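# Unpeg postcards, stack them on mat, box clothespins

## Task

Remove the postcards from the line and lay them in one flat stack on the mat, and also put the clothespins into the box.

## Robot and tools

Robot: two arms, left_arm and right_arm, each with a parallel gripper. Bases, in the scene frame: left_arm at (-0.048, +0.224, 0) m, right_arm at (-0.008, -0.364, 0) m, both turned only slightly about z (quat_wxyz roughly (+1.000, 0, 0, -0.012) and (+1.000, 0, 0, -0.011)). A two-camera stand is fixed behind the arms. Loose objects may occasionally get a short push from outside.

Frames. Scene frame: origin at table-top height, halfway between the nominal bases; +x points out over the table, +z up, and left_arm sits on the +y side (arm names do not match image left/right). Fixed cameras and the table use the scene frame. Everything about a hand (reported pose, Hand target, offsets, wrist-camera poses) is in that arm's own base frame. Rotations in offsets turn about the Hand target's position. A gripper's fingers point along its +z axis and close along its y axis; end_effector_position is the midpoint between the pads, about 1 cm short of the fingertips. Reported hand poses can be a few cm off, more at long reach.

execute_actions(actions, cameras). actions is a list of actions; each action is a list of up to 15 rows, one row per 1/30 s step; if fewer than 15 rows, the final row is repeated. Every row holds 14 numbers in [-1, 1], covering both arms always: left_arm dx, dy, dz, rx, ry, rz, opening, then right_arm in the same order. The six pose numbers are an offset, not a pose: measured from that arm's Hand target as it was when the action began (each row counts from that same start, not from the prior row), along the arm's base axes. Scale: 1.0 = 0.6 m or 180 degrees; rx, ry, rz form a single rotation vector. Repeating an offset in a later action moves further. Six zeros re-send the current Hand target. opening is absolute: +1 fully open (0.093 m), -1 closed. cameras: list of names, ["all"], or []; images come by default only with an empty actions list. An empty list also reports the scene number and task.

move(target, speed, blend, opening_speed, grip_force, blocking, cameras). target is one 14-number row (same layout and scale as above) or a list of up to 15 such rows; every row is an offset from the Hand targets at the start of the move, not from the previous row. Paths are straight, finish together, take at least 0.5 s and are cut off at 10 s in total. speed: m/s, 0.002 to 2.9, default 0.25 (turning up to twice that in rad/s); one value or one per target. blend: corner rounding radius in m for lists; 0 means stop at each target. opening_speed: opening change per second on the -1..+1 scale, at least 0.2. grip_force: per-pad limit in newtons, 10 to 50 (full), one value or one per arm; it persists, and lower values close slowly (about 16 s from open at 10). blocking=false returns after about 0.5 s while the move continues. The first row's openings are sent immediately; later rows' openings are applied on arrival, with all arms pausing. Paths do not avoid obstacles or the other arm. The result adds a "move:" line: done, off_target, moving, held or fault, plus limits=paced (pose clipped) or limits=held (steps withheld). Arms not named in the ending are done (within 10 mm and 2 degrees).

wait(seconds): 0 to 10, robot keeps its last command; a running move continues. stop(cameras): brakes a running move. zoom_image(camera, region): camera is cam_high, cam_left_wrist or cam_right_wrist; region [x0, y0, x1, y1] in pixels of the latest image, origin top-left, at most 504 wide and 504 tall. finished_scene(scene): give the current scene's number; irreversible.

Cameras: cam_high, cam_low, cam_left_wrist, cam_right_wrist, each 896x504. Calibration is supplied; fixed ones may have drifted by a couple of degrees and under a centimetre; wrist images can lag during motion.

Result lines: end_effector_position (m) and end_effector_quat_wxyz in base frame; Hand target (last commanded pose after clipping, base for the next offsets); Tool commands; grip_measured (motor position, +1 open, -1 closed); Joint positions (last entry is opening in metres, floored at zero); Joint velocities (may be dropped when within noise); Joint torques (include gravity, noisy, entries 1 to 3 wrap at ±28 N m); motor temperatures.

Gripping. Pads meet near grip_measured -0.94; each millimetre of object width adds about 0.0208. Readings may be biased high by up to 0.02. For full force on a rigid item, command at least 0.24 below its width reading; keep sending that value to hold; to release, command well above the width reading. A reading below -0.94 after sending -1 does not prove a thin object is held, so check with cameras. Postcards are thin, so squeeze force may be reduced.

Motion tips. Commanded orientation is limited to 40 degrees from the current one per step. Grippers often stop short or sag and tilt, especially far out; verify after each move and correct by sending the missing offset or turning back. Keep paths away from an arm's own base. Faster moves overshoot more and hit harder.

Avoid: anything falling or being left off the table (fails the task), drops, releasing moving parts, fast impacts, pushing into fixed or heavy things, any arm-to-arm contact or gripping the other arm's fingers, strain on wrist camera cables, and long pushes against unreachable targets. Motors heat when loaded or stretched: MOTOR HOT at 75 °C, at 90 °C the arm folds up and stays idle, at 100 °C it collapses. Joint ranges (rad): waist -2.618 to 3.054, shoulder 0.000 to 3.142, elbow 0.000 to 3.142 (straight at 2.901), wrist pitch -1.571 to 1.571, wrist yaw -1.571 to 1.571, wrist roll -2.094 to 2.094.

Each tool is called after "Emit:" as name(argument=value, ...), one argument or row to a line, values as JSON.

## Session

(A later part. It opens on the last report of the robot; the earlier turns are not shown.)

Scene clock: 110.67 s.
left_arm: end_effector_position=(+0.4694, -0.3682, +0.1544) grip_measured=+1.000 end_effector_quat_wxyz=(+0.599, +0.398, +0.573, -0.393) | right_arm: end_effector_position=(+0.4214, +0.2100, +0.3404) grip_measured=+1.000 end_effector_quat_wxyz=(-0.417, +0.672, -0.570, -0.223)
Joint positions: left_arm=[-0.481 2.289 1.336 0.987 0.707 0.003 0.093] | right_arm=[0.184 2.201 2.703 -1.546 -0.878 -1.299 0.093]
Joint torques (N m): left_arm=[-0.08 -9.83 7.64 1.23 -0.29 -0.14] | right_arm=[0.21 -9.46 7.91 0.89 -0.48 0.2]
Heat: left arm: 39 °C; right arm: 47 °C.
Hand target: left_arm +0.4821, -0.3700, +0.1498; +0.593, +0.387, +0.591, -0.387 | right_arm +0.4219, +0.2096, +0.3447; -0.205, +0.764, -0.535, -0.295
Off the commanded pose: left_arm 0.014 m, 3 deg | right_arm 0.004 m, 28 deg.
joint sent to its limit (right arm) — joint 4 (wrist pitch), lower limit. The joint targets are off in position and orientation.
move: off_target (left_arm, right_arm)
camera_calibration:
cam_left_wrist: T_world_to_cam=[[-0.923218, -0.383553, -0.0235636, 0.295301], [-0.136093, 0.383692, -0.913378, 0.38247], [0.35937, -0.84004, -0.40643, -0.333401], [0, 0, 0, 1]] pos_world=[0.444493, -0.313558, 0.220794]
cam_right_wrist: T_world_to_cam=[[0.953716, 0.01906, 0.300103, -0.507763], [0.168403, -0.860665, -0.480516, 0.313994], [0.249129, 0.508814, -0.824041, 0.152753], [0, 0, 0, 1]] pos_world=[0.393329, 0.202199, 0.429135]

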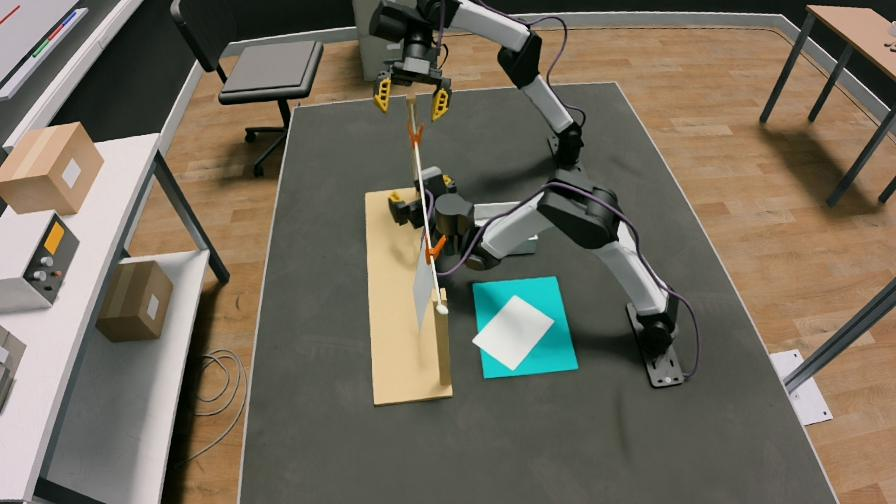

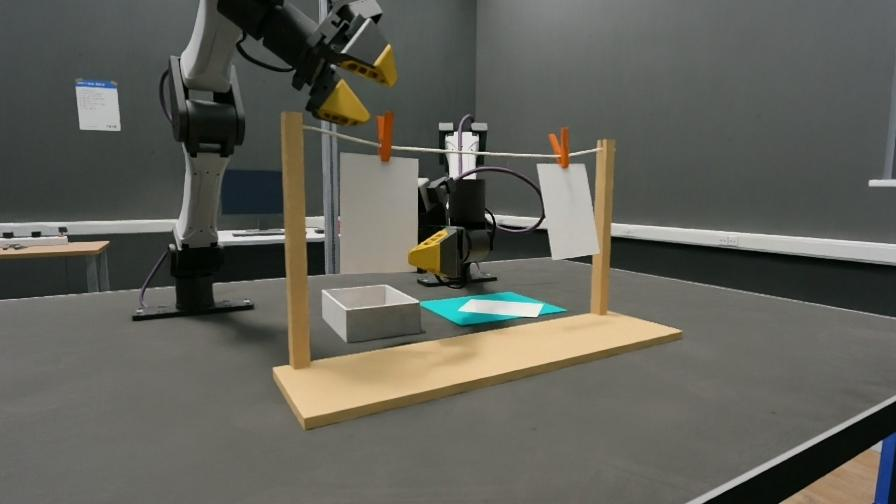

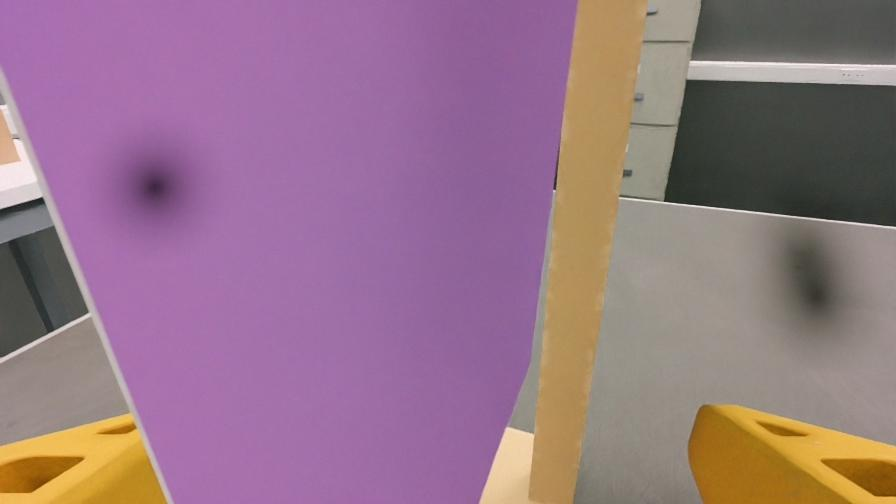

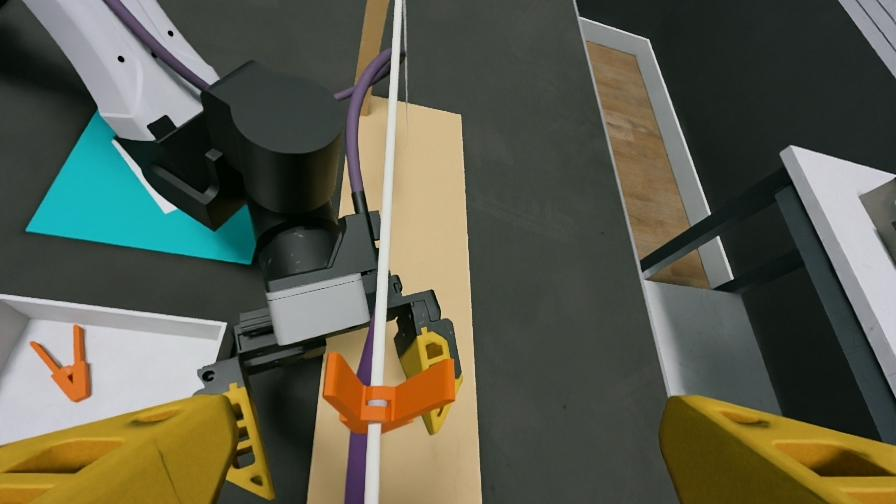

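Emit:
move(
  target=[
    [0.012,0.03,-0.012,0,0,0,1,0,0,0,0,0,0,1],
    [0.012,0.03,-0.012,0,0,0,-1,0,0,0,0,0,0,1],
  ],
  speed=0.12,
  opening_speed=1.5,
  cameras=["all"],
)

Emit:
zoom_image(
  camera="cam_low",
  region=[300, 80, 500, 280],
)

Scene clock: 117.27 s.
left_arm: end_effector_position=(+0.4819, -0.3520, +0.1457) grip_measured=-0.985 end_effector_quat_wxyz=(+0.599, +0.388, +0.585, -0.385) | right_arm: end_effector_position=(+0.4214, +0.2100, +0.3404) grip_measured=+1.000 end_effector_quat_wxyz=(-0.417, +0.672, -0.570, -0.223)
Joint positions: left_arm=[-0.446 2.304 1.336 0.987 0.711 0.001 0] | right_arm=[0.184 2.201 2.703 -1.546 -0.878 -1.299 0.093]
Joint torques (N m): left_arm=[0.36 -10.04 7.13 1.41 0.15 -0.15] | right_arm=[0.17 -9.43 7.92 0.89 -0.49 0.2]
Heat: left arm: 40 °C; right arm: 47 °C.
Hand target: left_arm +0.4893, -0.3520, +0.1426; +0.593, +0.387, +0.591, -0.387 | right_arm +0.4219, +0.2096, +0.3447; -0.205, +0.764, -0.535, -0.295
Off the commanded pose: left_arm 0.008 m, 1 deg | right_arm 0.004 m, 28 deg.
joint sent to its limit (right arm) — joint 4 (wrist pitch), lower limit. The joint targets are off in position and orientation.
move: off_target (right_arm)
camera_calibration:
cam_left_wrist: T_world_to_cam=[[-0.911317, -0.411524, -0.0122107, 0.295632], [-0.161621, 0.384872, -0.908709, 0.381975], [0.378655, -0.826149, -0.417251, -0.330568], [0, 0, 0, 1]] pos_world=[0.456321, -0.29845, 0.212784]
cam_right_wrist: T_world_to_cam=[[0.953716, 0.01906, 0.300103, -0.507763], [0.168403, -0.860665, -0.480516, 0.313994], [0.249129, 0.508814, -0.824041, 0.152753], [0, 0, 0, 1]] pos_world=[0.393329, 0.202199, 0.429135]

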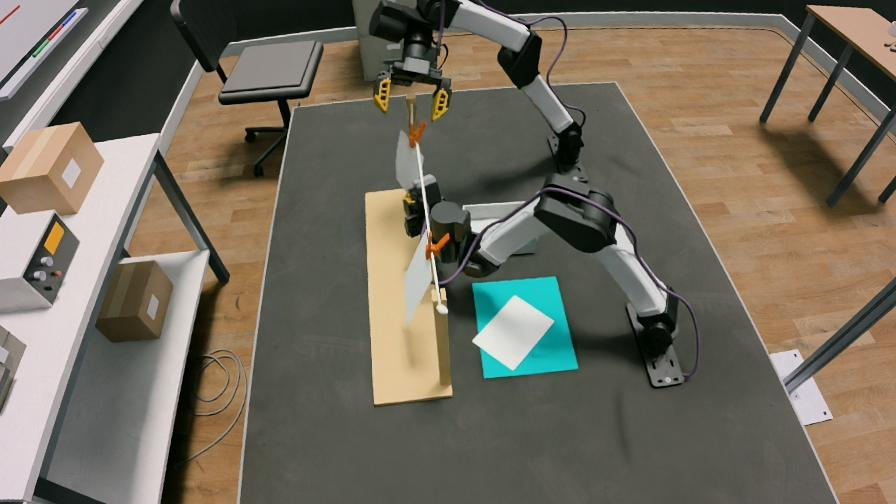

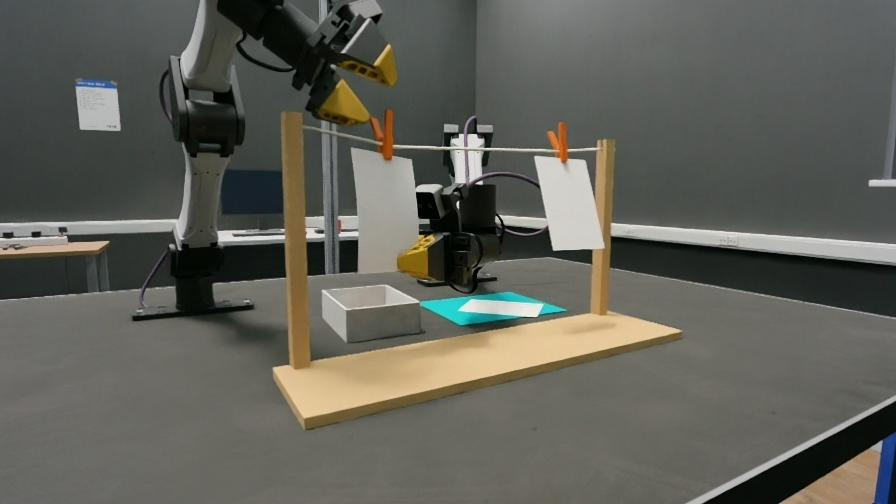

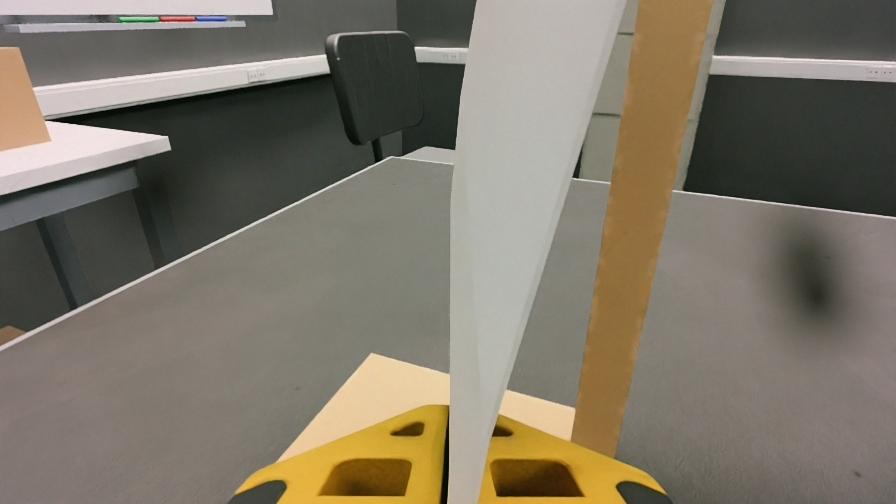

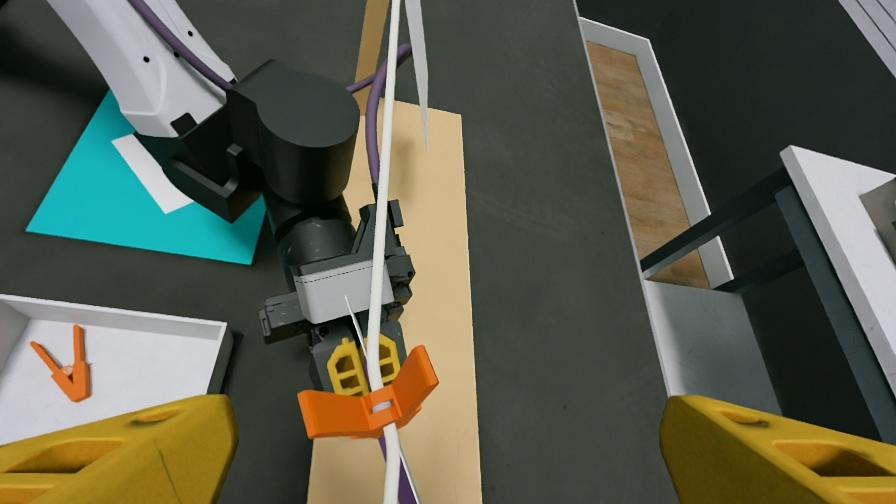

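Scaled by 2.520.

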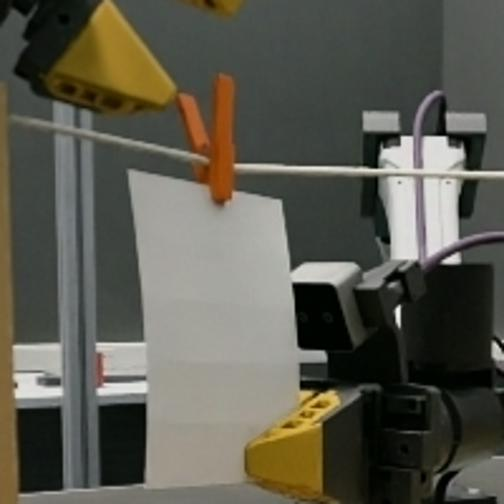

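Emit:
move(
  target=[
    [0,0,0,0,0,0,-1,-0.017,0.0,-0.02,0,0,0.12,1],
    [0,0,0,0,0,0,-1,-0.017,0.037,-0.05,0,0,0.12,1],
    [0,0,0,0,0,0,-1,-0.017,0.037,-0.05,0,0,0.12,-0.1],
  ],
  speed=0.12,
  opening_speed=1.2,
  blend=[0.01,0,0],
  cameras=["cam_low","cam_right_wrist"],
)

Emit:
zoom_image(
  camera="cam_low",
  region=[300, 40, 500, 240],
)

Scene clock: 126.00 s.
left_arm: end_effector_position=(+0.4819, -0.3520, +0.1457) grip_measured=-0.985 end_effector_quat_wxyz=(+0.599, +0.388, +0.585, -0.385) | right_arm: end_effector_position=(+0.4102, +0.2318, +0.3217) grip_measured=-0.098 end_effector_quat_wxyz=(-0.420, +0.758, -0.461, -0.192)
Joint positions: left_arm=[-0.446 2.304 1.336 0.987 0.711 0.001 0] | right_arm=[0.236 2.201 2.635 -1.546 -0.878 -1.594 0.041]
Joint torques (N m): left_arm=[0.38 -9.96 7.2 1.43 0.08 -0.16] | right_arm=[-0.42 -9.14 5.12 0.77 -0.6 -0.1]
Heat: left arm: 41 °C; right arm: 47 °C.
Hand target: left_arm +0.4893, -0.3520, +0.1426; +0.593, +0.387, +0.591, -0.387 | right_arm +0.4117, +0.2318, +0.3147; -0.147, +0.851, -0.383, -0.328
Off the commanded pose: left_arm 0.008 m, 1 deg | right_arm 0.007 m, 38 deg.
joint sent to its limit (right arm) — joint 4 (wrist pitch), lower limit. The joint targets are off in position and orientation.
move: off_target (right_arm); target 3's new opening was sent with right_arm's hand 0.007 m and 38 deg from that target; limits=paced
camera_calibration:
cam_right_wrist: T_world_to_cam=[[0.859469, 0.238095, 0.452353, -0.55285], [0.428144, -0.818763, -0.382518, 0.177842], [0.279294, 0.522435, -0.805641, 0.107583], [0, 0, 0, 1]] pos_world=[0.368968, 0.221036, 0.404784]
Images, in order (width x height): cam_low 896x504, cam_right_wrist 896x504.

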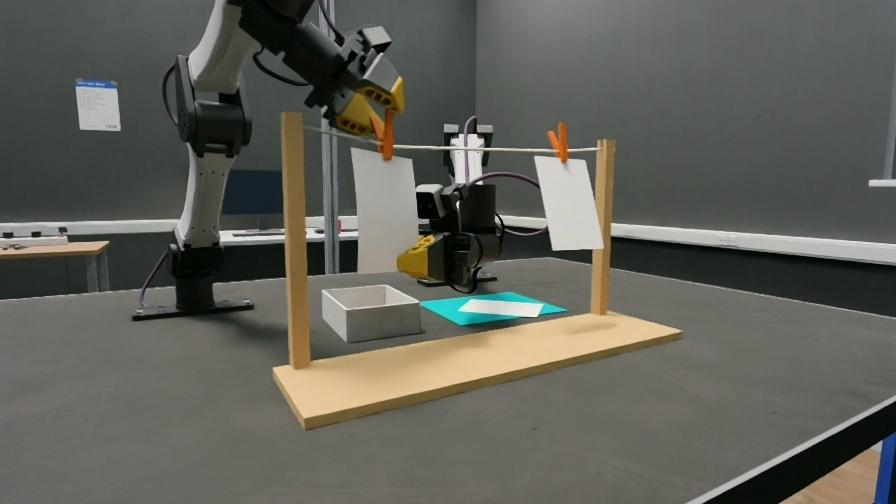

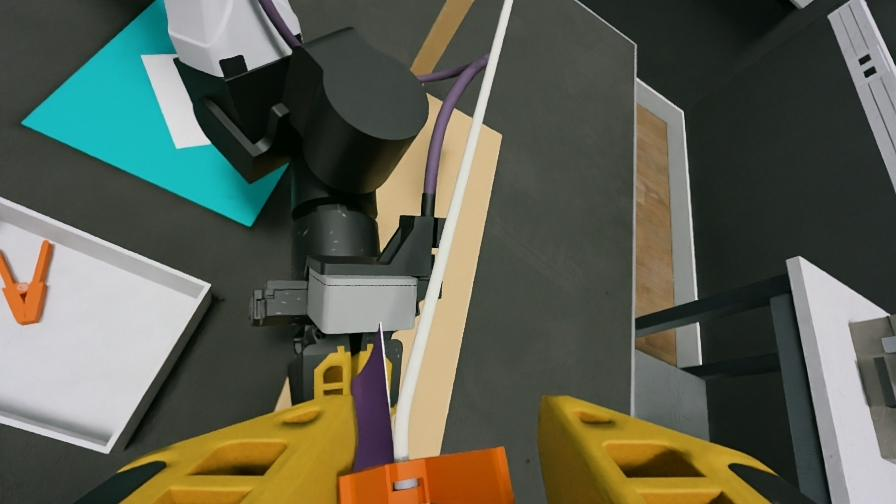

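Scaled by 2.520.

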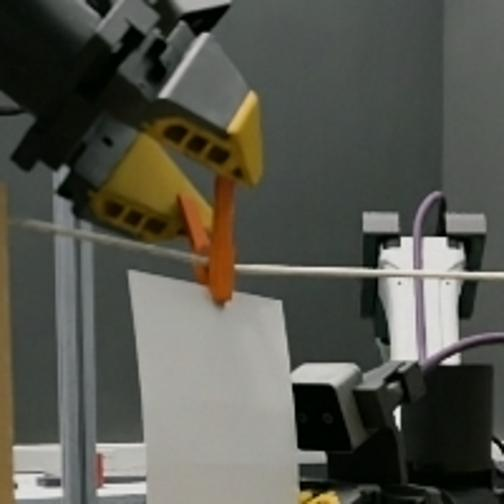

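Emit:
move(
  target=[
    [0,0,0,0,0,0,-1,0,0.008,-0.025,0,0,0,-0.1],
    [0,0,0,0,0,0,-1,0,0.008,-0.025,0,0,0,-1],
  ],
  speed=0.12,
  opening_speed=1,
  cameras=["cam_low","cam_right_wrist"],
)

Emit:
zoom_image(
  camera="cam_low",
  region=[300, 40, 500, 240],
)

Scene clock: 132.07 s.
left_arm: end_effector_position=(+0.4814, -0.3527, +0.1457) grip_measured=-0.985 end_effector_quat_wxyz=(+0.599, +0.388, +0.585, -0.386) | right_arm: end_effector_position=(+0.4105, +0.2376, +0.3105) grip_measured=-0.740 end_effector_quat_wxyz=(-0.411, +0.763, -0.456, -0.201)
Joint positions: left_arm=[-0.447 2.304 1.336 0.987 0.711 0.001 0] | right_arm=[0.248 2.217 2.621 -1.546 -0.878 -1.612 0.01]
Joint torques (N m): left_arm=[0.27 -9.99 7.16 1.39 0.07 -0.16] | right_arm=[0.35 -9.69 4.07 0.72 -0.41 -0.11]
Heat: left arm: 42 °C; right arm: 47 °C.
Hand target: left_arm +0.4893, -0.3520, +0.1426; +0.593, +0.387, +0.591, -0.387 | right_arm +0.4117, +0.2366, +0.2997; -0.147, +0.851, -0.383, -0.328
Off the commanded pose: left_arm 0.009 m, 1 deg | right_arm 0.011 m, 36 deg.
joint sent to its limit (right arm) — joint 4 (wrist pitch), lower limit. The joint targets are off in position and orientation.
move: off_target (right_arm); target 2's new opening was sent with right_arm's hand 0.012 m and 37 deg from that target
camera_calibration:
cam_right_wrist: T_world_to_cam=[[0.860335, 0.261739, 0.437396, -0.550825], [0.441173, -0.812175, -0.381756, 0.171121], [0.255322, 0.521406, -0.814216, 0.108258], [0, 0, 0, 1]] pos_world=[0.37076, 0.226706, 0.394401]
Images, in order (width x height): cam_low 896x504, cam_right_wrist 896x504.

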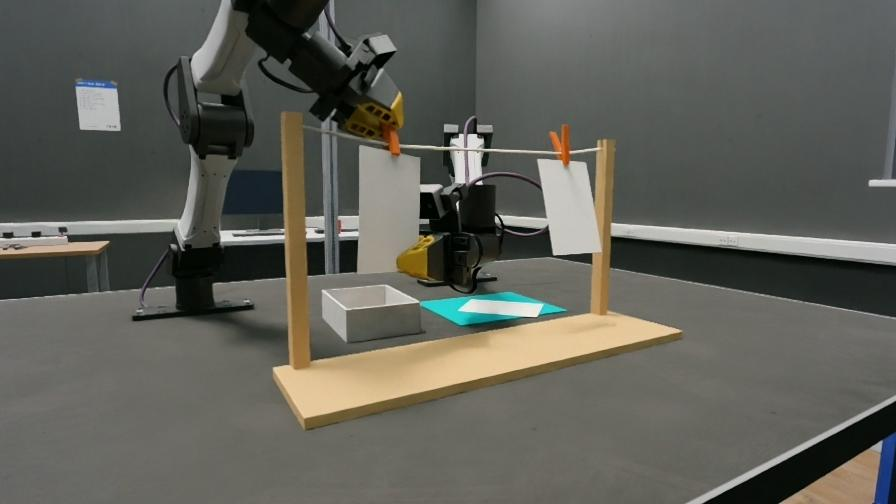

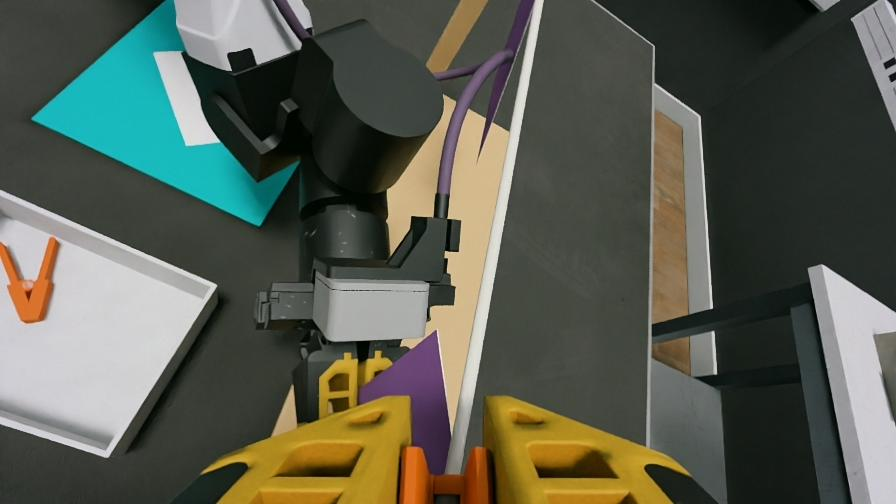

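Scaled by 2.520.

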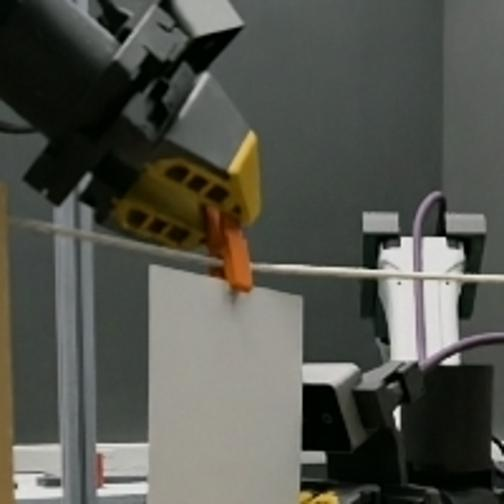

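Emit:
move(
  target=[
    [0,0,-0.09,0,0,0,-1,0,0,0,0,0,0,-1],
    [-0.17,0.1,0.03,0,0,0,-1,0,0,0,0,0,0,-1],
    [-0.28,0.35,0.08,0.15,-0.12,-0.03,-1,0,0,0,0,0,0,-1],
    [-0.373,0.561,0.02,0.393,-0.311,-0.061,-1,0,0,0,0,0,0,-1],
  ],
  speed=[0.1,0.17,0.23,0.23],
  blend=[0,0.04,0.04,0],
  cameras=["cam_high","cam_low"],
)

Emit:
zoom_image(
  camera="cam_low",
  region=[300, 40, 500, 240],
)

Scene clock: 140.77 s.
left_arm: end_effector_position=(+0.2611, -0.0195, +0.1520) grip_measured=-0.986 end_effector_quat_wxyz=(+0.435, +0.741, +0.468, +0.208) | right_arm: end_effector_position=(+0.4105, +0.2376, +0.3105) grip_measured=-0.743 end_effector_quat_wxyz=(-0.411, +0.763, -0.456, -0.201)
Joint positions: left_arm=[0.38 0.87 0.555 -0.509 0.751 2.087 0] | right_arm=[0.248 2.217 2.621 -1.546 -0.878 -1.612 0.01]
Joint torques (N m): left_arm=[0.46 -1.77 4.27 1.8 0.05 0.05] | right_arm=[0.34 -9.68 4.07 0.72 -0.42 -0.12]
Heat: left arm: 43 °C; right arm: 47 °C.
Hand target: left_arm +0.2655, -0.0154, +0.1546; +0.428, +0.821, +0.336, +0.175 | right_arm +0.4117, +0.2366, +0.2997; -0.147, +0.851, -0.383, -0.328
Off the commanded pose: left_arm 0.007 m, 18 deg | right_arm 0.011 m, 36 deg.
joint sent to its limit (left arm) — joint 6 (wrist roll), upper limit. The joint targets are off in position and orientation.
joint sent to its limit (right arm) — joint 4 (wrist pitch), lower limit. The joint targets are off in position and orientation.
move: off_target (left_arm, right_arm)
Images, in order (width x height): cam_high 896x504, cam_low 896x504.

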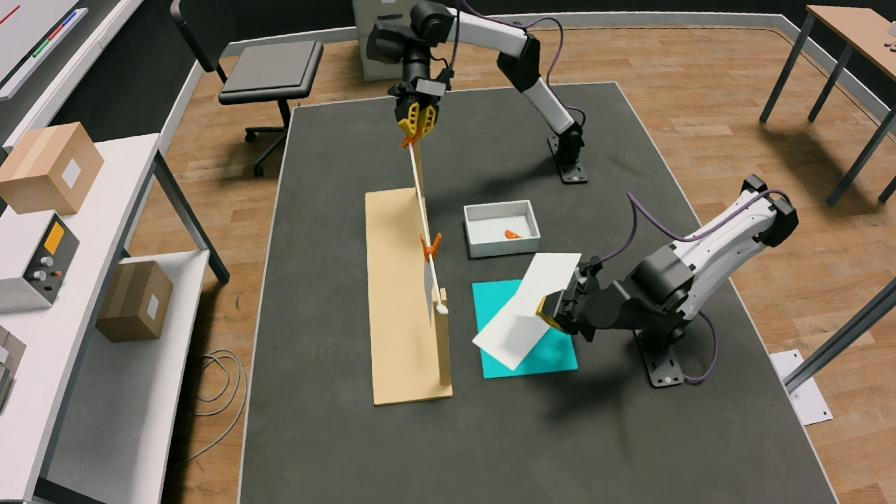

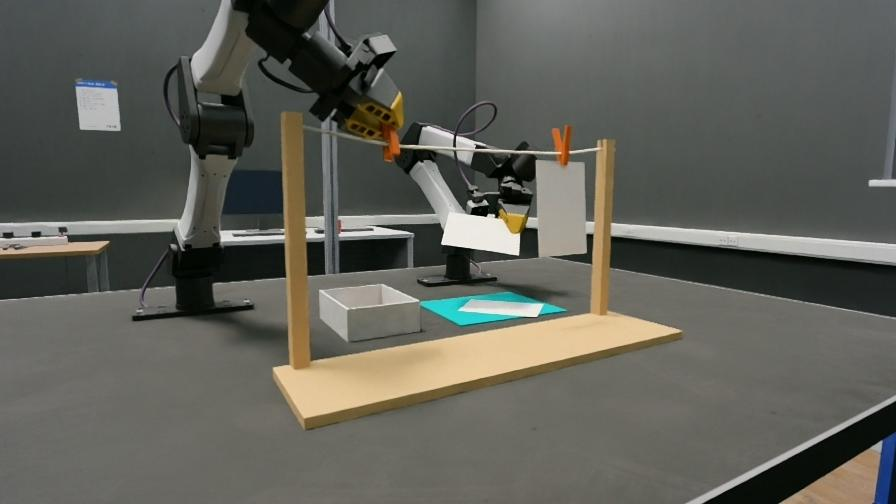

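Scaled by 2.520.

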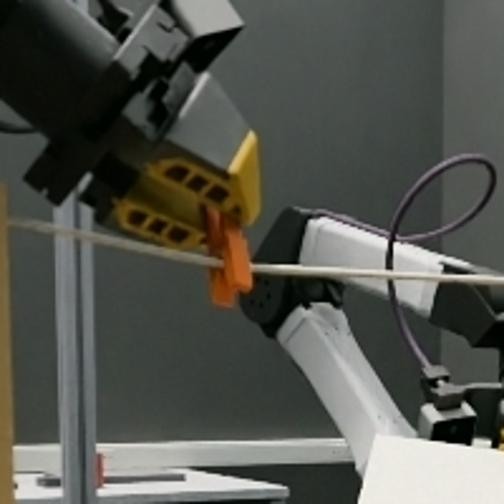

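Emit:
move(
  target=[
    [0,0.01,-0.12,0,0,0,-1,-0.01,0.0,0.12,0.04,0.015,0,-1],
    [0,0.01,-0.17,0,0,0,-1,-0.01,0.0,0.2,0.08,0.03,0,-1],
    [0,0.01,-0.17,0,0,0,-0.6,-0.01,0.0,0.2,0.08,0.03,0,-1],
  ],
  speed=0.15,
  blend=[0.02,0,0],
  opening_speed=0.7,
  cameras=["cam_high","cam_low"],
)

Emit:
zoom_image(
  camera="cam_low",
  region=[300, 0, 600, 340],
)

Scene clock: 147.63 s.
left_arm: end_effector_position=(+0.2628, -0.0132, +0.0497) grip_measured=-0.601 end_effector_quat_wxyz=(+0.423, +0.740, +0.475, +0.220) | right_arm: end_effector_position=(+0.4036, +0.2348, +0.4062) grip_measured=-0.743 end_effector_quat_wxyz=(-0.508, +0.629, -0.460, -0.367)
Joint positions: left_arm=[0.386 1.101 0.207 0.08 0.72 2.089 0.016] | right_arm=[0.173 2.26 2.83 -1.458 -1.29 -1.183 0.01]
Joint torques (N m): left_arm=[0.87 -1.17 3.62 1.82 0.29 -0.02] | right_arm=[-0.73 -9.42 7.43 1.71 -1.09 0.18]
Heat: left arm: 42 °C; right arm: 46 °C.
Hand target: left_arm +0.2655, -0.0094, +0.0526; +0.428, +0.821, +0.336, +0.175 | right_arm +0.4057, +0.2366, +0.4197; -0.237, +0.808, -0.347, -0.413
Off the commanded pose: left_arm 0.006 m, 19 deg | right_arm 0.014 m, 40 deg; orientation clipped.
elbow stopped short (right arm): the move would have taken joint 3 (elbow) straighter than the controller allows.
joint sent to its limit (left arm) — joint 6 (wrist roll), upper limit. The joint targets are off in position and orientation.
move: off_target (left_arm, right_arm); target 3's new opening was sent with left_arm's hand 0.006 m and 19 deg from that target; limits=paced
Images, in order (width x height): cam_high 896x504, cam_low 896x504.

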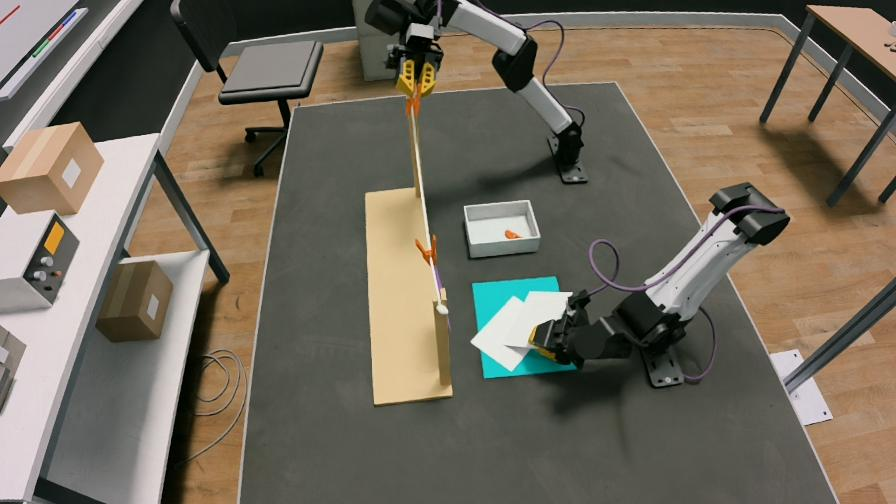

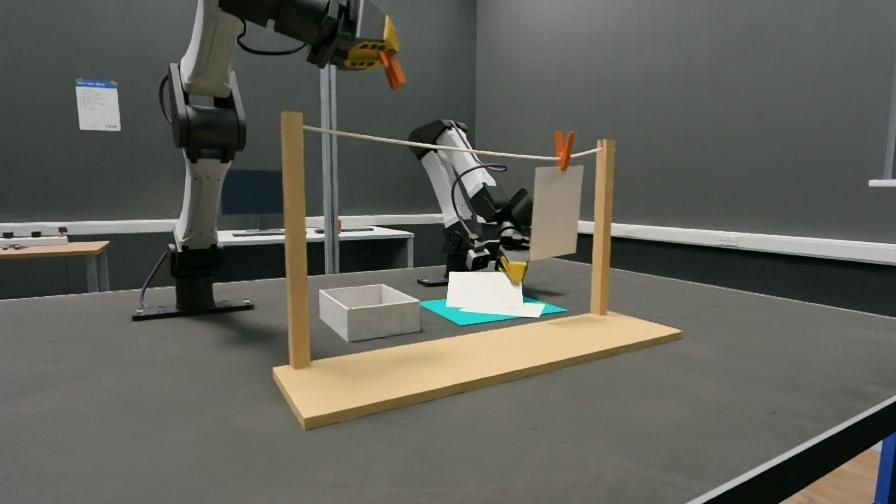

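Scaled by 1.482.

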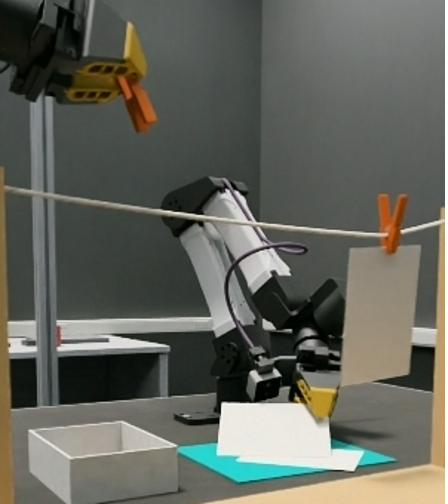

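Emit:
move(
  target=[
    [-0.05,0.07,0.035,0,0,0,-0.6,-0.225,0,0,0,0,0,-1],
    [-0.1,0.15,0.2,0,0,0,-0.6,-0.28,0.02,-0.15,-0.06,-0.015,0,-1],
    [-0.1,0.15,0.2,0,0,0,-0.6,-0.31,0.046,-0.3,-0.12,-0.03,0,-1],
  ],
  speed=[0.2,0.25,0.25],
  blend=0.03,
  cameras=["cam_high","cam_right_wrist"],
)

Scene clock: 154.50 s.
left_arm: end_effector_position=(+0.2088, +0.0850, +0.1712) grip_measured=-0.601 end_effector_quat_wxyz=(+0.553, +0.592, +0.393, +0.434) | right_arm: end_effector_position=(+0.2209, +0.2673, +0.2453) grip_measured=-0.743 end_effector_quat_wxyz=(-0.197, +0.834, -0.440, -0.270)
Joint positions: left_arm=[1.23 0.896 0.181 0.275 1.547 2.09 0.016] | right_arm=[0.572 1.765 1.836 -1.547 -0.675 -1.566 0.01]
Joint torques (N m): left_arm=[0.64 -0.24 3.86 1.56 0.54 -0.01] | right_arm=[0.06 -6.94 4.79 0.17 -0.22 -0.16]
Heat: left arm: 41 °C; right arm: 46 °C.
Hand target: left_arm +0.2055, +0.0806, +0.1726; +0.438, +0.809, +0.341, +0.193 | right_arm +0.2197, +0.2642, +0.2397; -0.098, +0.857, -0.406, -0.302
Off the commanded pose: left_arm 0.006 m, 43 deg; orientation clipped | right_arm 0.007 m, 13 deg.
joint sent to its limit (left arm) — joint 5 (wrist yaw), upper limit; joint 6 (wrist roll), upper limit. The joint targets are off in position and orientation.
joint sent to its limit (right arm) — joint 4 (wrist pitch), lower limit. The joint targets are off in position and orientation.
move: off_target (left_arm, right_arm); limits=paced
camera_calibration:
cam_right_wrist: T_world_to_cam=[[0.832453, 0.548169, 0.0808228, -0.349963], [0.549168, -0.796819, -0.251978, 0.194117], [-0.0737255, 0.254146, -0.964352, 0.268955], [0, 0, 0, 1]] pos_world=[0.204554, 0.278161, 0.336565]
Images, in order (width x height): cam_high 896x504, cam_right_wrist 896x504.

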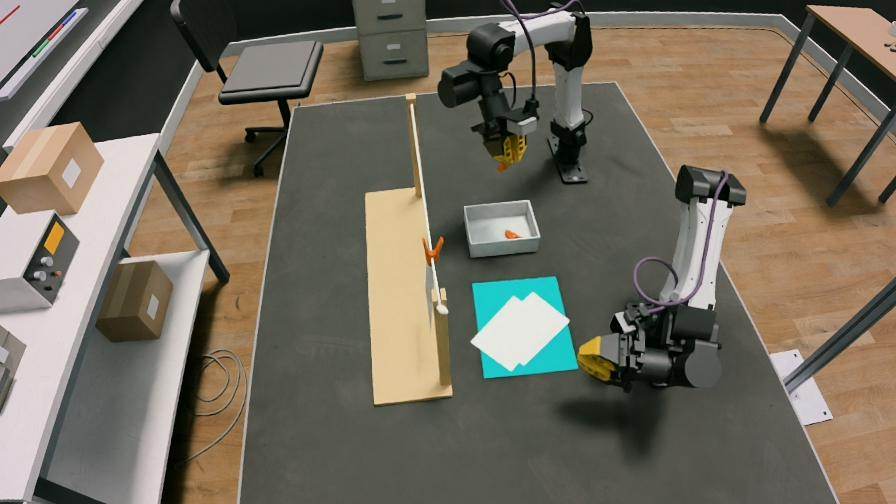

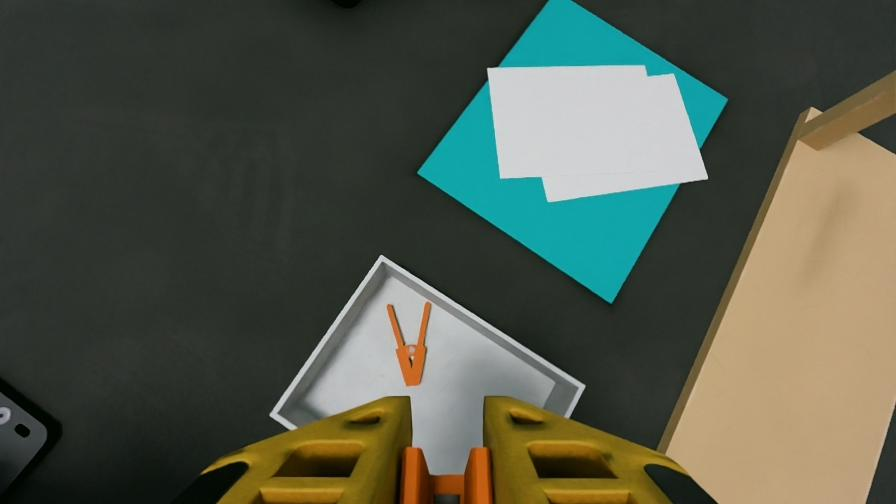

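Emit:
move(
  target=[
    [0,0,0,0,0,0,-0.6,0.025,0,-0.23,0,0,0,-1],
    [0,0,0,0,0,0,-0.6,0.025,0,-0.23,0,0,0,0.2],
    [0,0,0,0,0,0,-0.6,0.025,0,0.1,0,0,0,0.2],
  ],
  speed=0.2,
  opening_speed=1.2,
  cameras=["cam_high","cam_right_wrist"],
)

Scene clock: 161.03 s.
left_arm: end_effector_position=(+0.2089, +0.0851, +0.1714) grip_measured=-0.601 end_effector_quat_wxyz=(+0.553, +0.593, +0.392, +0.435) | right_arm: end_effector_position=(+0.2429, +0.2624, +0.2755) grip_measured=+0.198 end_effector_quat_wxyz=(-0.238, +0.824, -0.461, -0.227)
Joint positions: left_arm=[1.23 0.896 0.181 0.278 1.547 2.09 0.016] | right_arm=[0.54 1.757 1.954 -1.547 -0.638 -1.508 0.055]
Joint torques (N m): left_arm=[0.65 -0.05 3.74 1.59 0.52 -0.01] | right_arm=[-0.64 -10.3 8.14 0.43 -0.92 0.18]
Heat: left arm: 40 °C; right arm: 45 °C.
Hand target: left_arm +0.2055, +0.0806, +0.1726; +0.438, +0.809, +0.341, +0.193 | right_arm +0.2347, +0.2642, +0.2997; -0.098, +0.857, -0.406, -0.302
Off the commanded pose: left_arm 0.006 m, 40 deg | right_arm 0.026 m, 20 deg.
joint sent to its limit (left arm) — joint 5 (wrist yaw), upper limit; joint 6 (wrist roll), upper limit. The joint targets are off in position and orientation.
joint sent to its limit (right arm) — joint 4 (wrist pitch), lower limit. The joint targets are off in position and orientation.
move: off_target (left_arm, right_arm)
camera_calibration:
cam_right_wrist: T_world_to_cam=[[0.863629, 0.474381, 0.170607, -0.380882], [0.502759, -0.835386, -0.222179, 0.19889], [0.0371253, 0.277654, -0.959963, 0.266756], [0, 0, 0, 1]] pos_world=[0.219044, 0.272767, 0.365246]
Images, in order (width x height): cam_high 896x504, cam_right_wrist 896x504.

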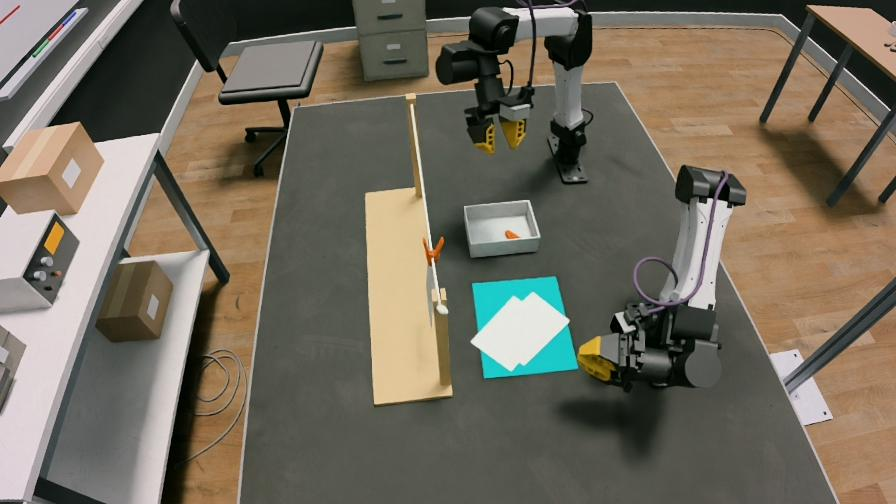

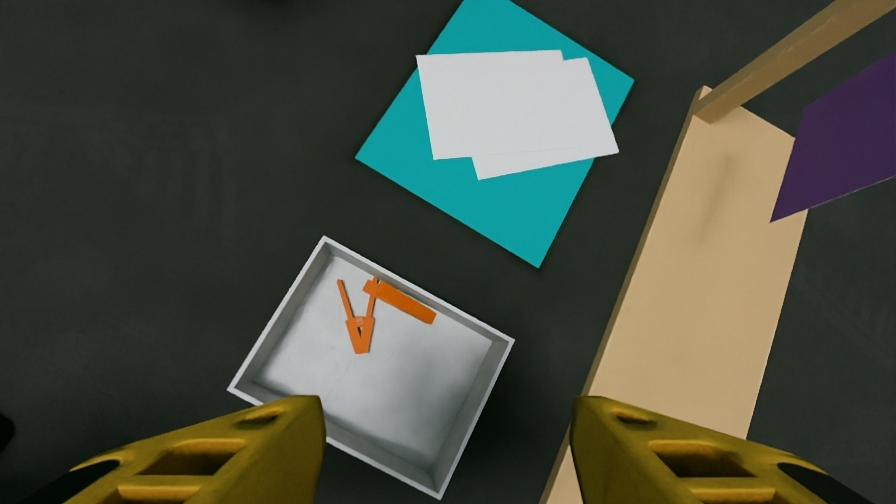

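Emit:
move(
  target=[
    [0.05,0,0.35,-0.01,0.15,0,1,0,0.03,0.0,0.1,0,-0.1,1],
    [0.308,-0.134,0.375,-0.024,0.371,0.003,1,0.175,0.16,-0.225,0.312,0.023,-0.342,1],
  ],
  speed=0.3,
  blend=0.04,
  cameras=["all"],
)

Scene clock: 169.33 s.
left_arm: end_effector_position=(+0.3917, +0.0018, +0.3890) grip_measured=+1.000 end_effector_quat_wxyz=(+0.666, +0.500, +0.509, -0.218) | right_arm: end_effector_position=(+0.3360, +0.3604, +0.1562) grip_measured=+1.000 end_effector_quat_wxyz=(+0.566, -0.398, +0.606, +0.393)
Joint positions: left_arm=[0.449 1.643 1.617 -0.519 1.536 1.004 0.093] | right_arm=[0.642 1.903 0.785 1.059 -0.545 -0.005 0.093]
Joint torques (N m): left_arm=[-0.17 -5.79 8.32 0.76 0.39 -0.24] | right_arm=[0.51 -7.5 4.71 2.81 0.24 0.17]
Heat: left arm: 39 °C; right arm: 45 °C.
Hand target: left_arm +0.3903, +0.0002, +0.3976; +0.387, +0.694, +0.542, -0.274 | right_arm +0.3397, +0.3602, +0.1647; +0.592, -0.386, +0.592, +0.388
Off the commanded pose: left_arm 0.009 m, 62 deg; orientation clipped | right_arm 0.009 m, 4 deg.
move: off_target (left_arm, right_arm); limits=paced
camera_calibration:
cam_left_wrist: T_world_to_cam=[[-0.795289, -0.414623, -0.44227, 0.483827], [0.146218, 0.576813, -0.803684, 0.290555], [0.588333, -0.703829, -0.398107, 0.00762068], [0, 0, 0, 1]] pos_world=[0.337815, 0.038374, 0.45053]
cam_right_wrist: T_world_to_cam=[[0.933276, -0.358459, -0.0224244, -0.180521], [-0.180673, -0.4146, -0.891888, 0.390081], [0.310408, 0.836429, -0.4517, -0.251021], [0, 0, 0, 1]] pos_world=[0.316872, 0.30698, 0.230474]

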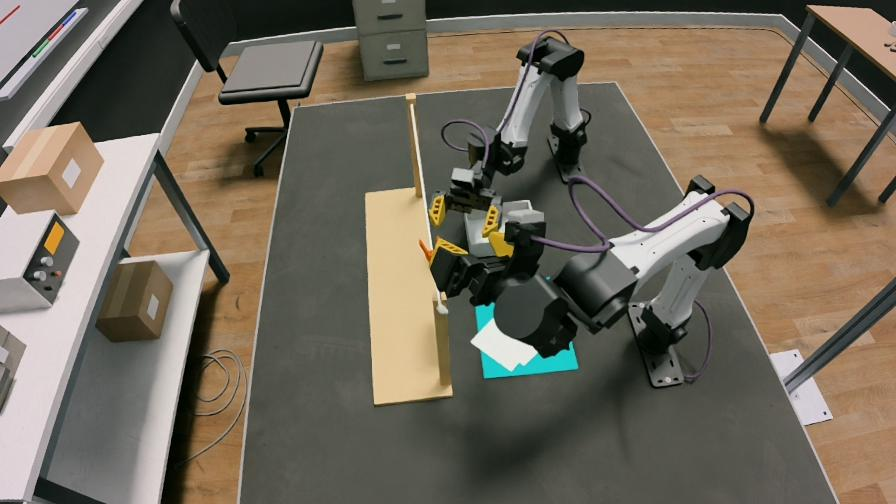

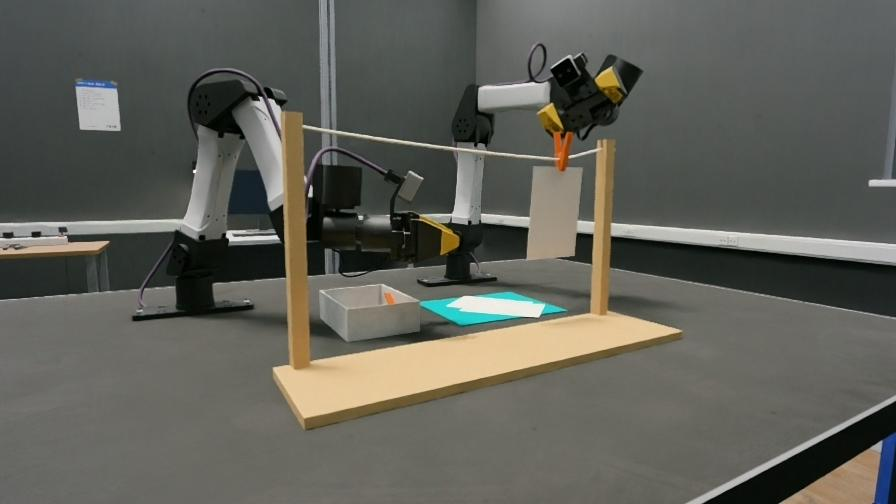

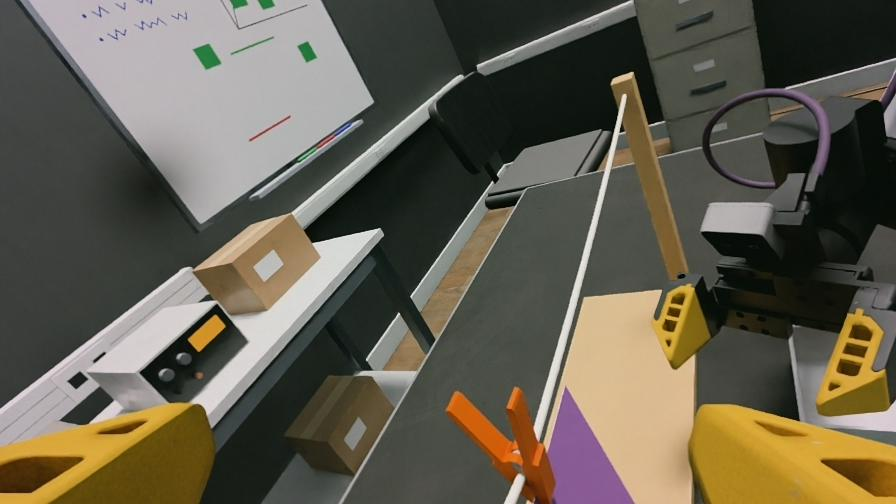

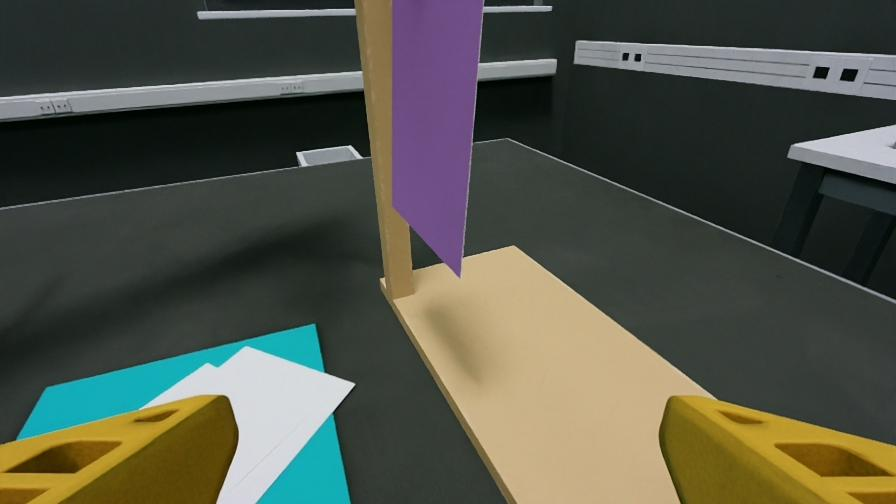

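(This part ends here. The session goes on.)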